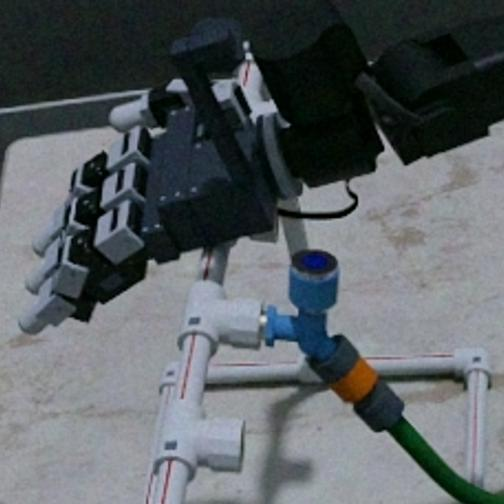

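Request:
{"method": "execute_actions", "body": {"actions": [[[0,0,0,0,0,0,0,0.85,0.58,0.7,0,0.85,0.58,0.7,0,0.85,0.58,0.7,1.0,0.678,-0.3,0.168,0.2,-0.8,0,0.04,-0.006,0,0,0,0,1.0,1.0,0.4,0,1.0,1.0,0.4,0,1.0,1.0,0.4,0.71,0.68,-0.45,-0.156,0.4,-0.6],[0,0,0,0,0,0,0,0.85,0.58,0.7,0,0.85,0.58,0.7,0,0.85,0.58,0.7,1.0,0.678,-0.3,0.168,0.2,-0.8,0,0.08,-0.011,0,0,0,0,1.0,1.0,0.4,0,1.0,1.0,0.4,0,1.0,1.0,0.4,0.71,0.68,-0.45,-0.156,0.4,-0.6]],[[0,0,0,0,0,0,0,0.85,0.58,0.7,0,0.85,0.58,0.7,0,0.85,0.58,0.7,1.0,0.678,-0.3,0.168,0.2,-0.8,0,0.04,-0.006,0,0,0,0,1.0,1.0,0.4,0,1.0,1.0,0.4,0,1.0,1.0,0.4,0.71,0.68,-0.45,-0.156,0.4,-0.6],[0,0,0,0,0,0,0,0.85,0.58,0.7,0,0.85,0.58,0.7,0,0.85,0.58,0.7,1.0,0.678,-0.3,0.168,0.2,-0.8,0,0.08,-0.011,0,0,0,0,1.0,1.0,0.4,0,1.0,1.0,0.4,0,1.0,1.0,0.4,0.71,0.68,-0.45,-0.156,0.4,-0.6]]], "cameras": ["cam_high"]}}

Request:
{"method": "zoom_image", "body": {"camera": "cam_high", "region": [60, 0, 220, 160]}}

Scene clock: 509.13 s.
left_arm: end_effector_position=(+0.6708, -0.2211, +0.1829) hand_goal=(+0.000, +0.850, +0.580, +0.700, +0.000, +0.850, +0.580, +0.700, +0.000, +0.850, +0.580, +0.700, +1.000, +0.678, -0.300, +0.168) hand_measured=(-0.188, +0.846, +0.576, +0.698, -0.002, +0.848, +0.578, +0.698, -0.006, +0.848, +0.578, +0.698, +1.000, +0.680, -0.302, +0.168) hand_current_ma=(+0, +0, +0, +0, +0, +0, +0, +0, +0, +0, +0, +0, +0, +0, +0, +0) hand_state=(overload, goal, goal, goal, goal, goal, goal, goal, goal, goal, goal, goal, goal, goal, goal, goal) hand_current_limit=0.20 hand_speed=-0.80 end_effector_quat_wxyz=(+0.044, +0.828, -0.131, +0.543) | right_arm: end_effector_position=(+0.7857, +0.1786, +0.6135) hand_goal=(+0.000, +1.000, +1.000, +0.400, +0.000, +1.000, +1.000, +0.400, +0.000, +1.000, +1.000, +0.400, +0.710, +0.680, -0.450, -0.156) hand_measured=(+0.002, +1.000, +0.998, +0.398, -0.002, +1.000, +1.000, +0.398, -0.002, +1.000, +0.998, +0.402, +0.714, +0.684, -0.450, -0.154) hand_current_ma=(+0, +0, +0, +0, +0, +0, +0, +0, +0, +0, +0, +0, +1, +1, +0, +0) hand_state=(goal, goal, goal, goal, goal, goal, goal, goal, goal, goal, goal, goal, goal, goal, goal, goal) hand_current_limit=0.40 hand_speed=-0.60 end_effector_quat_wxyz=(+0.469, +0.541, +0.530, +0.455)
Joint positions: left_arm=[-0.182 1.761 1.145 0.198 0.051 1.669] | right_arm=[0.33 1.852 2.092 -0.397 0.351 0.049]
Joint torques (N m): left_arm=[0.26 -19.9 7.82 2.7 0.01 0.14] | right_arm=[0.44 -19.08 16.83 2.32 0.14 -0.13]
Heat: left arm: hottest shoulder 44 °C; right arm: hottest elbow 43 °C.
Hand target: left_arm +0.6663, -0.2253, +0.1981; +0.044, +0.817, -0.138, +0.558 | right_arm +0.7935, +0.1850, +0.6253; +0.472, +0.536, +0.529, +0.458
Off the commanded pose: left_arm 0.016 m, 2 deg | right_arm 0.015 m, 1 deg.
Step readings (end_effector_position of left_arm | right_arm):
0: (+0.6708, -0.2211, +0.1829) | (+0.7947, +0.1817, +0.5008)
1: (+0.6708, -0.2211, +0.1829) | (+0.7947, +0.1817, +0.5010)
2: (+0.6708, -0.2211, +0.1829) | (+0.7949, +0.1817, +0.5015)
4: (+0.6708, -0.2211, +0.1829) | (+0.7959, +0.1821, +0.5019)
8: (+0.6708, -0.2211, +0.1829) | (+0.7965, +0.1823, +0.5127)
15: (+0.6708, -0.2211, +0.1829) | (+0.7953, +0.1819, +0.5359)
16: (+0.6708, -0.2211, +0.1829) | (+0.7952, +0.1819, +0.5375)
17: (+0.6708, -0.2211, +0.1829) | (+0.7952, +0.1818, +0.5392)
19: (+0.6708, -0.2211, +0.1829) | (+0.7951, +0.1818, +0.5438)
23: (+0.6708, -0.2211, +0.1829) | (+0.7924, +0.1809, +0.5685)
30: (+0.6708, -0.2211, +0.1829) | (+0.7851, +0.1784, +0.6100)
Images, in order (width x height): cam_high 504x504.

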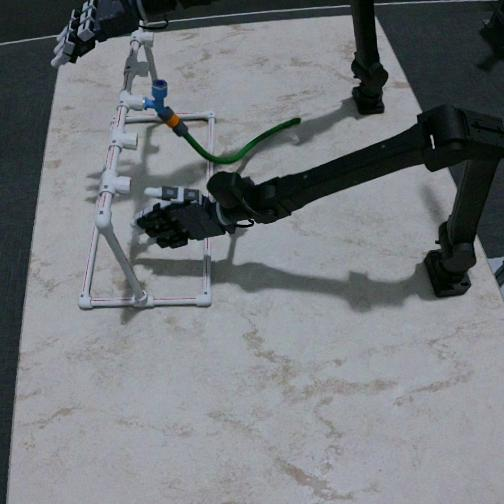

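Scaled by 3.150 from the camera's 504x504 image, which has a finer 720x720 frame.

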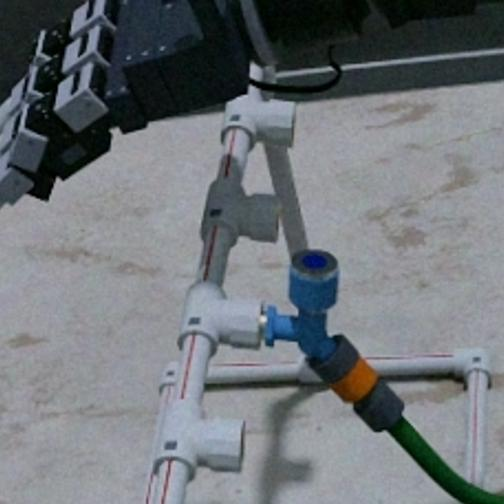

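Request:
{"method": "zoom_image", "body": {"camera": "cam_high", "region": [150, 95, 190, 135]}}

Scaled by 12.600 from the camera's 504x504 image, which has a finer 720x720 frame.

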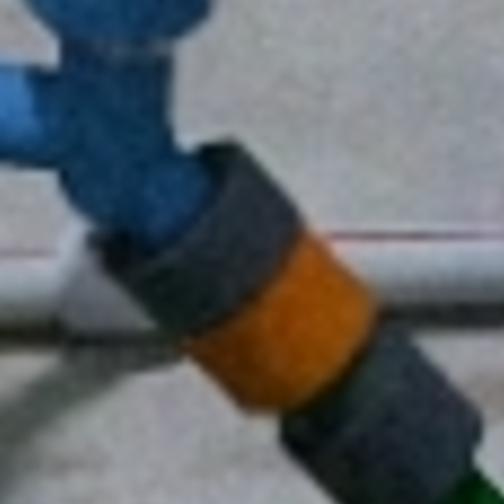

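Request:
{"method": "execute_actions", "body": {"actions": [[[0,0,0,0,0,0,0,0.85,0.58,0.7,0,0.85,0.58,0.7,0,0.85,0.58,0.7,1.0,0.678,-0.3,0.168,0.2,-0.8,-0.018,-0.009,-0.065,0.0055,0.045,-0.004,0,0.85,0.58,0.7,0,0.85,0.58,0.7,0,0.85,0.58,0.7,0.71,0.68,-0.45,-0.156,0.4,-0.6],[0,0,0,0,0,0,0,0.85,0.58,0.7,0,0.85,0.58,0.7,0,0.85,0.58,0.7,1.0,0.678,-0.3,0.168,0.2,-0.8,-0.036,-0.018,-0.13,0.0115,0.09,-0.008,0,0.85,0.58,0.7,0,0.85,0.58,0.7,0,0.85,0.58,0.7,0.71,0.68,-0.45,-0.156,0.4,-0.6]],[[0,0,0,0,0,0,0,0.85,0.58,0.7,0,0.85,0.58,0.7,0,0.85,0.58,0.7,1.0,0.678,-0.3,0.168,0.2,-0.8,0.001,-0.009,-0.067,0.0055,0.045,-0.004,0,0.85,0.58,0.7,0,0.85,0.58,0.7,0,0.85,0.58,0.7,0.71,0.68,-0.45,-0.156,0.4,-0.6],[0,0,0,0,0,0,0,0.85,0.58,0.7,0,0.85,0.58,0.7,0,0.85,0.58,0.7,1.0,0.678,-0.3,0.168,0.2,-0.8,0.002,-0.018,-0.135,0.0115,0.09,-0.008,0,0.85,0.58,0.7,0,0.85,0.58,0.7,0,0.85,0.58,0.7,0.71,0.68,-0.45,-0.156,0.4,-0.6]],[[0,0,0,0,0,0,0,0.85,0.58,0.7,0,0.85,0.58,0.7,0,0.85,0.58,0.7,1.0,0.678,-0.3,0.168,0.2,-0.8,0.02,-0.009,-0.064,0.0055,0.045,-0.004,0,0.85,0.58,0.7,0,0.85,0.58,0.7,0,0.85,0.58,0.7,0.71,0.68,-0.45,-0.156,0.4,-0.6],[0,0,0,0,0,0,0,0.85,0.58,0.7,0,0.85,0.58,0.7,0,0.85,0.58,0.7,1.0,0.678,-0.3,0.168,0.2,-0.8,0.04,-0.018,-0.129,0.0115,0.09,-0.008,0,0.85,0.58,0.7,0,0.85,0.58,0.7,0,0.85,0.58,0.7,0.71,0.68,-0.45,-0.156,0.4,-0.6]],[[0,0,0,0,0,0,0,0.85,0.58,0.7,0,0.85,0.58,0.7,0,0.85,0.58,0.7,1.0,0.678,-0.3,0.168,0.2,-0.8,0.037,-0.03,-0.056,0.0055,0.045,-0.004,0,0.85,0.58,0.7,0,0.85,0.58,0.7,0,0.85,0.58,0.7,0.71,0.68,-0.45,-0.156,0.4,-0.6],[0,0,0,0,0,0,0,0.85,0.58,0.7,0,0.85,0.58,0.7,0,0.85,0.58,0.7,1.0,0.678,-0.3,0.168,0.2,-0.8,0.075,-0.06,-0.1125,0.0115,0.09,-0.008,0,0.85,0.58,0.7,0,0.85,0.58,0.7,0,0.85,0.58,0.7,0.71,0.68,-0.45,-0.156,0.4,-0.6]]], "cameras": ["cam_high", "cam_right_wrist"]}}

Scene clock: 514.97 s.
left_arm: end_effector_position=(+0.6708, -0.2211, +0.1829) hand_goal=(+0.000, +0.850, +0.580, +0.700, +0.000, +0.850, +0.580, +0.700, +0.000, +0.850, +0.580, +0.700, +1.000, +0.678, -0.300, +0.168) hand_measured=(-0.188, +0.846, +0.576, +0.698, -0.002, +0.848, +0.578, +0.698, -0.006, +0.848, +0.578, +0.698, +1.000, +0.680, -0.302, +0.168) hand_current_ma=(+0, +0, +0, +0, +0, +0, +0, +0, +0, +0, +0, +0, +0, +0, +0, +0) hand_state=(overload, goal, goal, goal, goal, goal, goal, goal, goal, goal, goal, goal, goal, goal, goal, goal) hand_current_limit=0.20 hand_speed=-0.80 end_effector_quat_wxyz=(+0.044, +0.828, -0.131, +0.543) | right_arm: end_effector_position=(+0.4724, +0.1052, +0.6063) hand_goal=(+0.000, +0.850, +0.580, +0.700, +0.000, +0.850, +0.580, +0.700, +0.000, +0.850, +0.580, +0.700, +0.710, +0.680, -0.450, -0.156) hand_measured=(+0.002, +0.862, +0.586, +0.698, +0.000, +0.864, +0.586, +0.698, +0.000, +0.862, +0.584, +0.698, +0.714, +0.684, -0.450, -0.154) hand_current_ma=(+0, +6, +2, +0, +0, +8, +1, +0, +0, +7, +1, +0, +1, +1, +0, +0) hand_state=(goal, goal, goal, goal, goal, goal, goal, goal, goal, goal, goal, goal, goal, goal, goal, goal) hand_current_limit=0.40 hand_speed=-0.60 end_effector_quat_wxyz=(+0.094, +0.221, +0.746, +0.622)
Joint positions: left_arm=[-0.182 1.761 1.145 0.198 0.051 1.669] | right_arm=[-0.134 1.171 1.438 -0.889 -1.202 -0.45]
Joint torques (N m): left_arm=[0.32 -19.9 7.82 2.7 0.02 0.14] | right_arm=[-0.56 -8.47 13.22 1.57 -0.78 -0.17]
Heat: left arm: hottest shoulder 44 °C; right arm: hottest elbow 44 °C.
Hand target: left_arm +0.6663, -0.2253, +0.1981; +0.044, +0.817, -0.138, +0.558 | right_arm +0.4721, +0.1021, +0.6168; +0.099, +0.212, +0.754, +0.614
Off the commanded pose: left_arm 0.016 m, 2 deg | right_arm 0.011 m, 2 deg.
Step readings (end_effector_position of left_arm | right_arm):
0: (+0.6708, -0.2211, +0.1829) | (+0.7857, +0.1786, +0.6135)
1: (+0.6708, -0.2211, +0.1829) | (+0.7860, +0.1799, +0.6134)
2: (+0.6708, -0.2211, +0.1829) | (+0.7867, +0.1836, +0.6123)
4: (+0.6708, -0.2211, +0.1829) | (+0.7818, +0.1928, +0.6019)
8: (+0.6708, -0.2211, +0.1829) | (+0.7550, +0.1948, +0.5871)
15: (+0.6708, -0.2211, +0.1829) | (+0.7189, +0.1720, +0.6219)
16: (+0.6708, -0.2211, +0.1829) | (+0.7153, +0.1708, +0.6263)
17: (+0.6708, -0.2211, +0.1829) | (+0.7117, +0.1702, +0.6276)
19: (+0.6708, -0.2211, +0.1829) | (+0.6969, +0.1725, +0.6216)
23: (+0.6708, -0.2211, +0.1829) | (+0.6643, +0.1644, +0.6125)
30: (+0.6708, -0.2211, +0.1829) | (+0.6372, +0.1450, +0.6365)
31: (+0.6708, -0.2211, +0.1829) | (+0.6352, +0.1446, +0.6378)
32: (+0.6708, -0.2211, +0.1829) | (+0.6313, +0.1475, +0.6375)
34: (+0.6708, -0.2211, +0.1829) | (+0.6164, +0.1515, +0.6286)
38: (+0.6708, -0.2211, +0.1829) | (+0.5849, +0.1445, +0.6187)
45: (+0.6708, -0.2211, +0.1829) | (+0.5599, +0.1230, +0.6359)
46: (+0.6708, -0.2211, +0.1829) | (+0.5578, +0.1238, +0.6363)
47: (+0.6708, -0.2211, +0.1829) | (+0.5530, +0.1266, +0.6358)
49: (+0.6708, -0.2211, +0.1829) | (+0.5344, +0.1299, +0.6289)
53: (+0.6708, -0.2211, +0.1829) | (+0.5022, +0.1158, +0.6159)
60: (+0.6708, -0.2211, +0.1829) | (+0.4800, +0.1007, +0.6133)
Images, in order (width x height): cam_high 504x504, cam_right_wrist 504x504.

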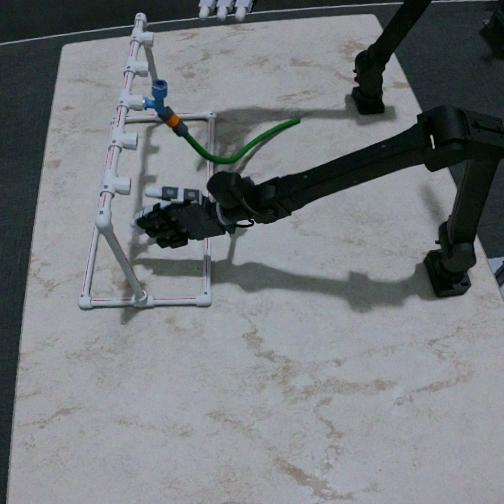

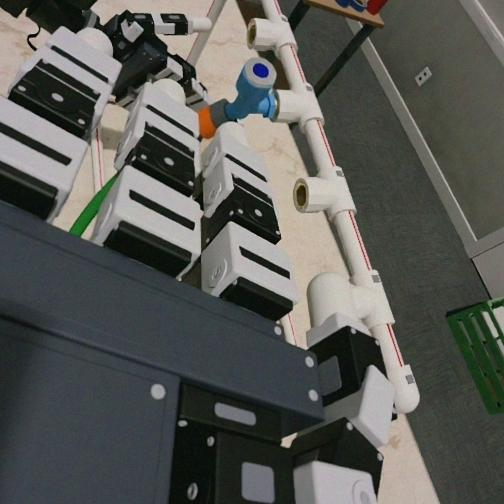

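Request:
{"method": "zoom_image", "body": {"camera": "cam_right_wrist", "region": [170, 50, 290, 150]}}

Scaled by 4.200 from the camera's 504x504 image, which has a finer 720x720 frame.

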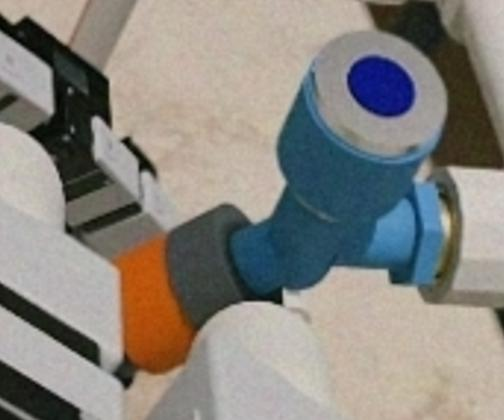

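Request:
{"method": "execute_actions", "body": {"actions": [[[0,0,0,0,0,0,0,0.85,0.58,0.7,0,0.85,0.58,0.7,0,0.85,0.58,0.7,1.0,0.678,-0.3,0.168,0.2,-0.8,0,-0.045,0,0,0.03,0,0.12,0.97,0.97,0.05,-0.12,0.97,0.97,0.05,-0.25,0.95,0.58,0.7,0.71,0.68,-0.45,-0.156,0.4,-0.6],[0,0,0,0,0,0,0,0.85,0.58,0.7,0,0.85,0.58,0.7,0,0.85,0.58,0.7,1.0,0.678,-0.3,0.168,0.2,-0.8,0,-0.09,0,0,0.06,0,0.12,0.97,0.97,0.05,-0.12,0.97,0.97,0.05,-0.25,0.95,0.58,0.7,0.71,0.68,-0.45,-0.156,0.4,-0.6]],[[0,0,0,0,0,0,0,0.85,0.58,0.7,0,0.85,0.58,0.7,0,0.85,0.58,0.7,1.0,0.678,-0.3,0.168,0.2,-0.8,0,-0.06,0,0,0.025,0,0.12,0.97,0.97,0.05,-0.12,0.97,0.97,0.05,-0.25,0.95,0.58,0.7,0.71,0.68,-0.45,-0.156,0.4,-0.6],[0,0,0,0,0,0,0,0.85,0.58,0.7,0,0.85,0.58,0.7,0,0.85,0.58,0.7,1.0,0.678,-0.3,0.168,0.2,-0.8,0,-0.12,0,0,0.05,0,0.12,0.97,0.97,0.05,-0.12,0.97,0.97,0.05,-0.25,0.95,0.58,0.7,0.71,0.68,-0.45,-0.156,0.4,-0.6]]], "cameras": ["cam_high", "cam_right_wrist"]}}

Scene clock: 517.87 s.
left_arm: end_effector_position=(+0.6708, -0.2211, +0.1829) hand_goal=(+0.000, +0.850, +0.580, +0.700, +0.000, +0.850, +0.580, +0.700, +0.000, +0.850, +0.580, +0.700, +1.000, +0.678, -0.300, +0.168) hand_measured=(-0.188, +0.846, +0.576, +0.698, -0.002, +0.848, +0.578, +0.698, -0.006, +0.848, +0.578, +0.698, +1.000, +0.680, -0.302, +0.168) hand_current_ma=(+0, +0, +0, +0, +0, +0, +0, +0, +0, +0, +0, +0, +0, +0, +0, +0) hand_state=(overload, goal, goal, goal, goal, goal, goal, goal, goal, goal, goal, goal, goal, goal, goal, goal) hand_current_limit=0.20 hand_speed=-0.80 end_effector_quat_wxyz=(+0.044, +0.828, -0.131, +0.543) | right_arm: end_effector_position=(+0.4415, +0.0871, +0.4937) hand_goal=(+0.120, +0.970, +0.970, +0.050, -0.120, +0.970, +0.970, +0.050, -0.250, +0.950, +0.580, +0.700, +0.710, +0.680, -0.450, -0.156) hand_measured=(+0.118, +0.976, +0.968, +0.054, -0.116, +0.976, +0.970, +0.054, -0.246, +0.958, +0.584, +0.698, +0.714, +0.684, -0.450, -0.154) hand_current_ma=(+0, +2, +0, +1, +1, +2, +0, +1, +1, +3, +1, +0, +1, +1, +0, +0) hand_state=(goal, goal, goal, goal, goal, goal, goal, goal, goal, goal, goal, goal, goal, goal, goal, goal) hand_current_limit=0.40 hand_speed=-0.60 end_effector_quat_wxyz=(+0.021, +0.154, +0.721, +0.675)
Joint positions: left_arm=[-0.182 1.761 1.145 0.198 0.051 1.669] | right_arm=[-0.213 1.25 1.221 -1.239 -1.478 -1.086]
Joint torques (N m): left_arm=[0.32 -19.9 7.83 2.7 0.02 0.14] | right_arm=[-0.67 -8.12 11.78 0.68 -1.06 -0.17]
Heat: left arm: hottest shoulder 44 °C; right arm: hottest elbow 44 °C.
Hand target: left_arm +0.6663, -0.2253, +0.1981; +0.044, +0.817, -0.138, +0.558 | right_arm +0.4471, +0.0822, +0.4948; -0.032, +0.104, +0.760, +0.641
Off the commanded pose: left_arm 0.016 m, 2 deg | right_arm 0.007 m, 10 deg.
Step readings (end_effector_position of left_arm | right_arm):
0: (+0.6708, -0.2211, +0.1829) | (+0.4724, +0.1052, +0.6064)
1: (+0.6708, -0.2211, +0.1829) | (+0.4716, +0.1054, +0.6067)
2: (+0.6708, -0.2211, +0.1829) | (+0.4686, +0.1059, +0.6081)
4: (+0.6708, -0.2211, +0.1829) | (+0.4585, +0.1049, +0.6100)
8: (+0.6708, -0.2211, +0.1829) | (+0.4526, +0.0997, +0.5935)
15: (+0.6708, -0.2211, +0.1829) | (+0.4617, +0.0955, +0.5643)
16: (+0.6708, -0.2211, +0.1829) | (+0.4614, +0.0956, +0.5620)
17: (+0.6708, -0.2211, +0.1829) | (+0.4597, +0.0956, +0.5610)
19: (+0.6708, -0.2211, +0.1829) | (+0.4532, +0.0934, +0.5553)
23: (+0.6708, -0.2211, +0.1829) | (+0.4483, +0.0900, +0.5191)
30: (+0.6708, -0.2211, +0.1829) | (+0.4482, +0.0862, +0.4941)
Images, in order (width x height): cam_high 504x504, cam_right_wrist 504x504.

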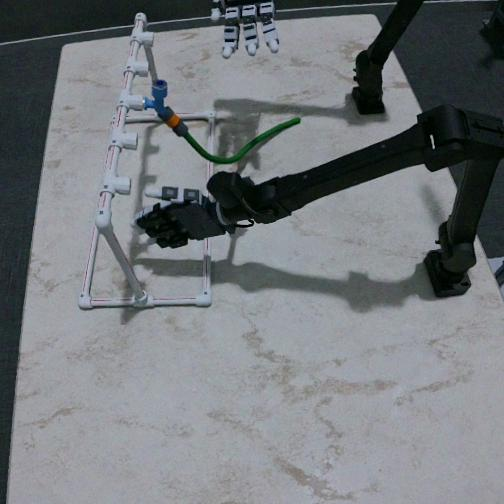

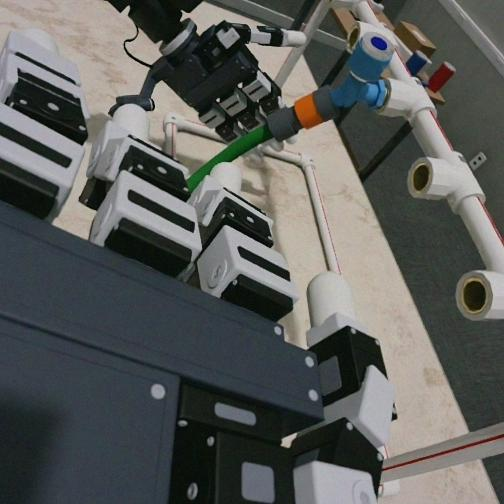

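Request:
{"method": "zoom_image", "body": {"camera": "cam_right_wrist", "region": [260, 60, 360, 150]}}

Scaled by 5.040 from the camera's 504x504 image, which has a finer 720x720 frame.

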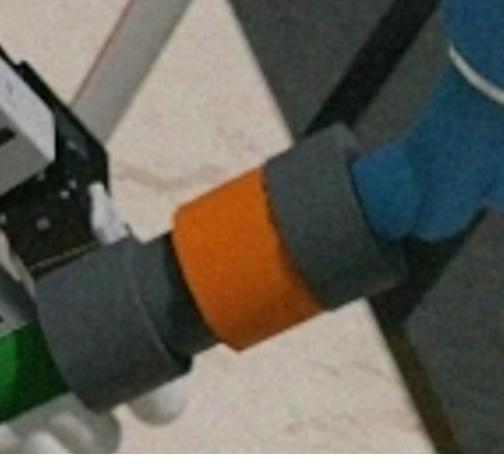

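Request:
{"method": "finished_scene", "body": {}}

The scene is finished: the task was done.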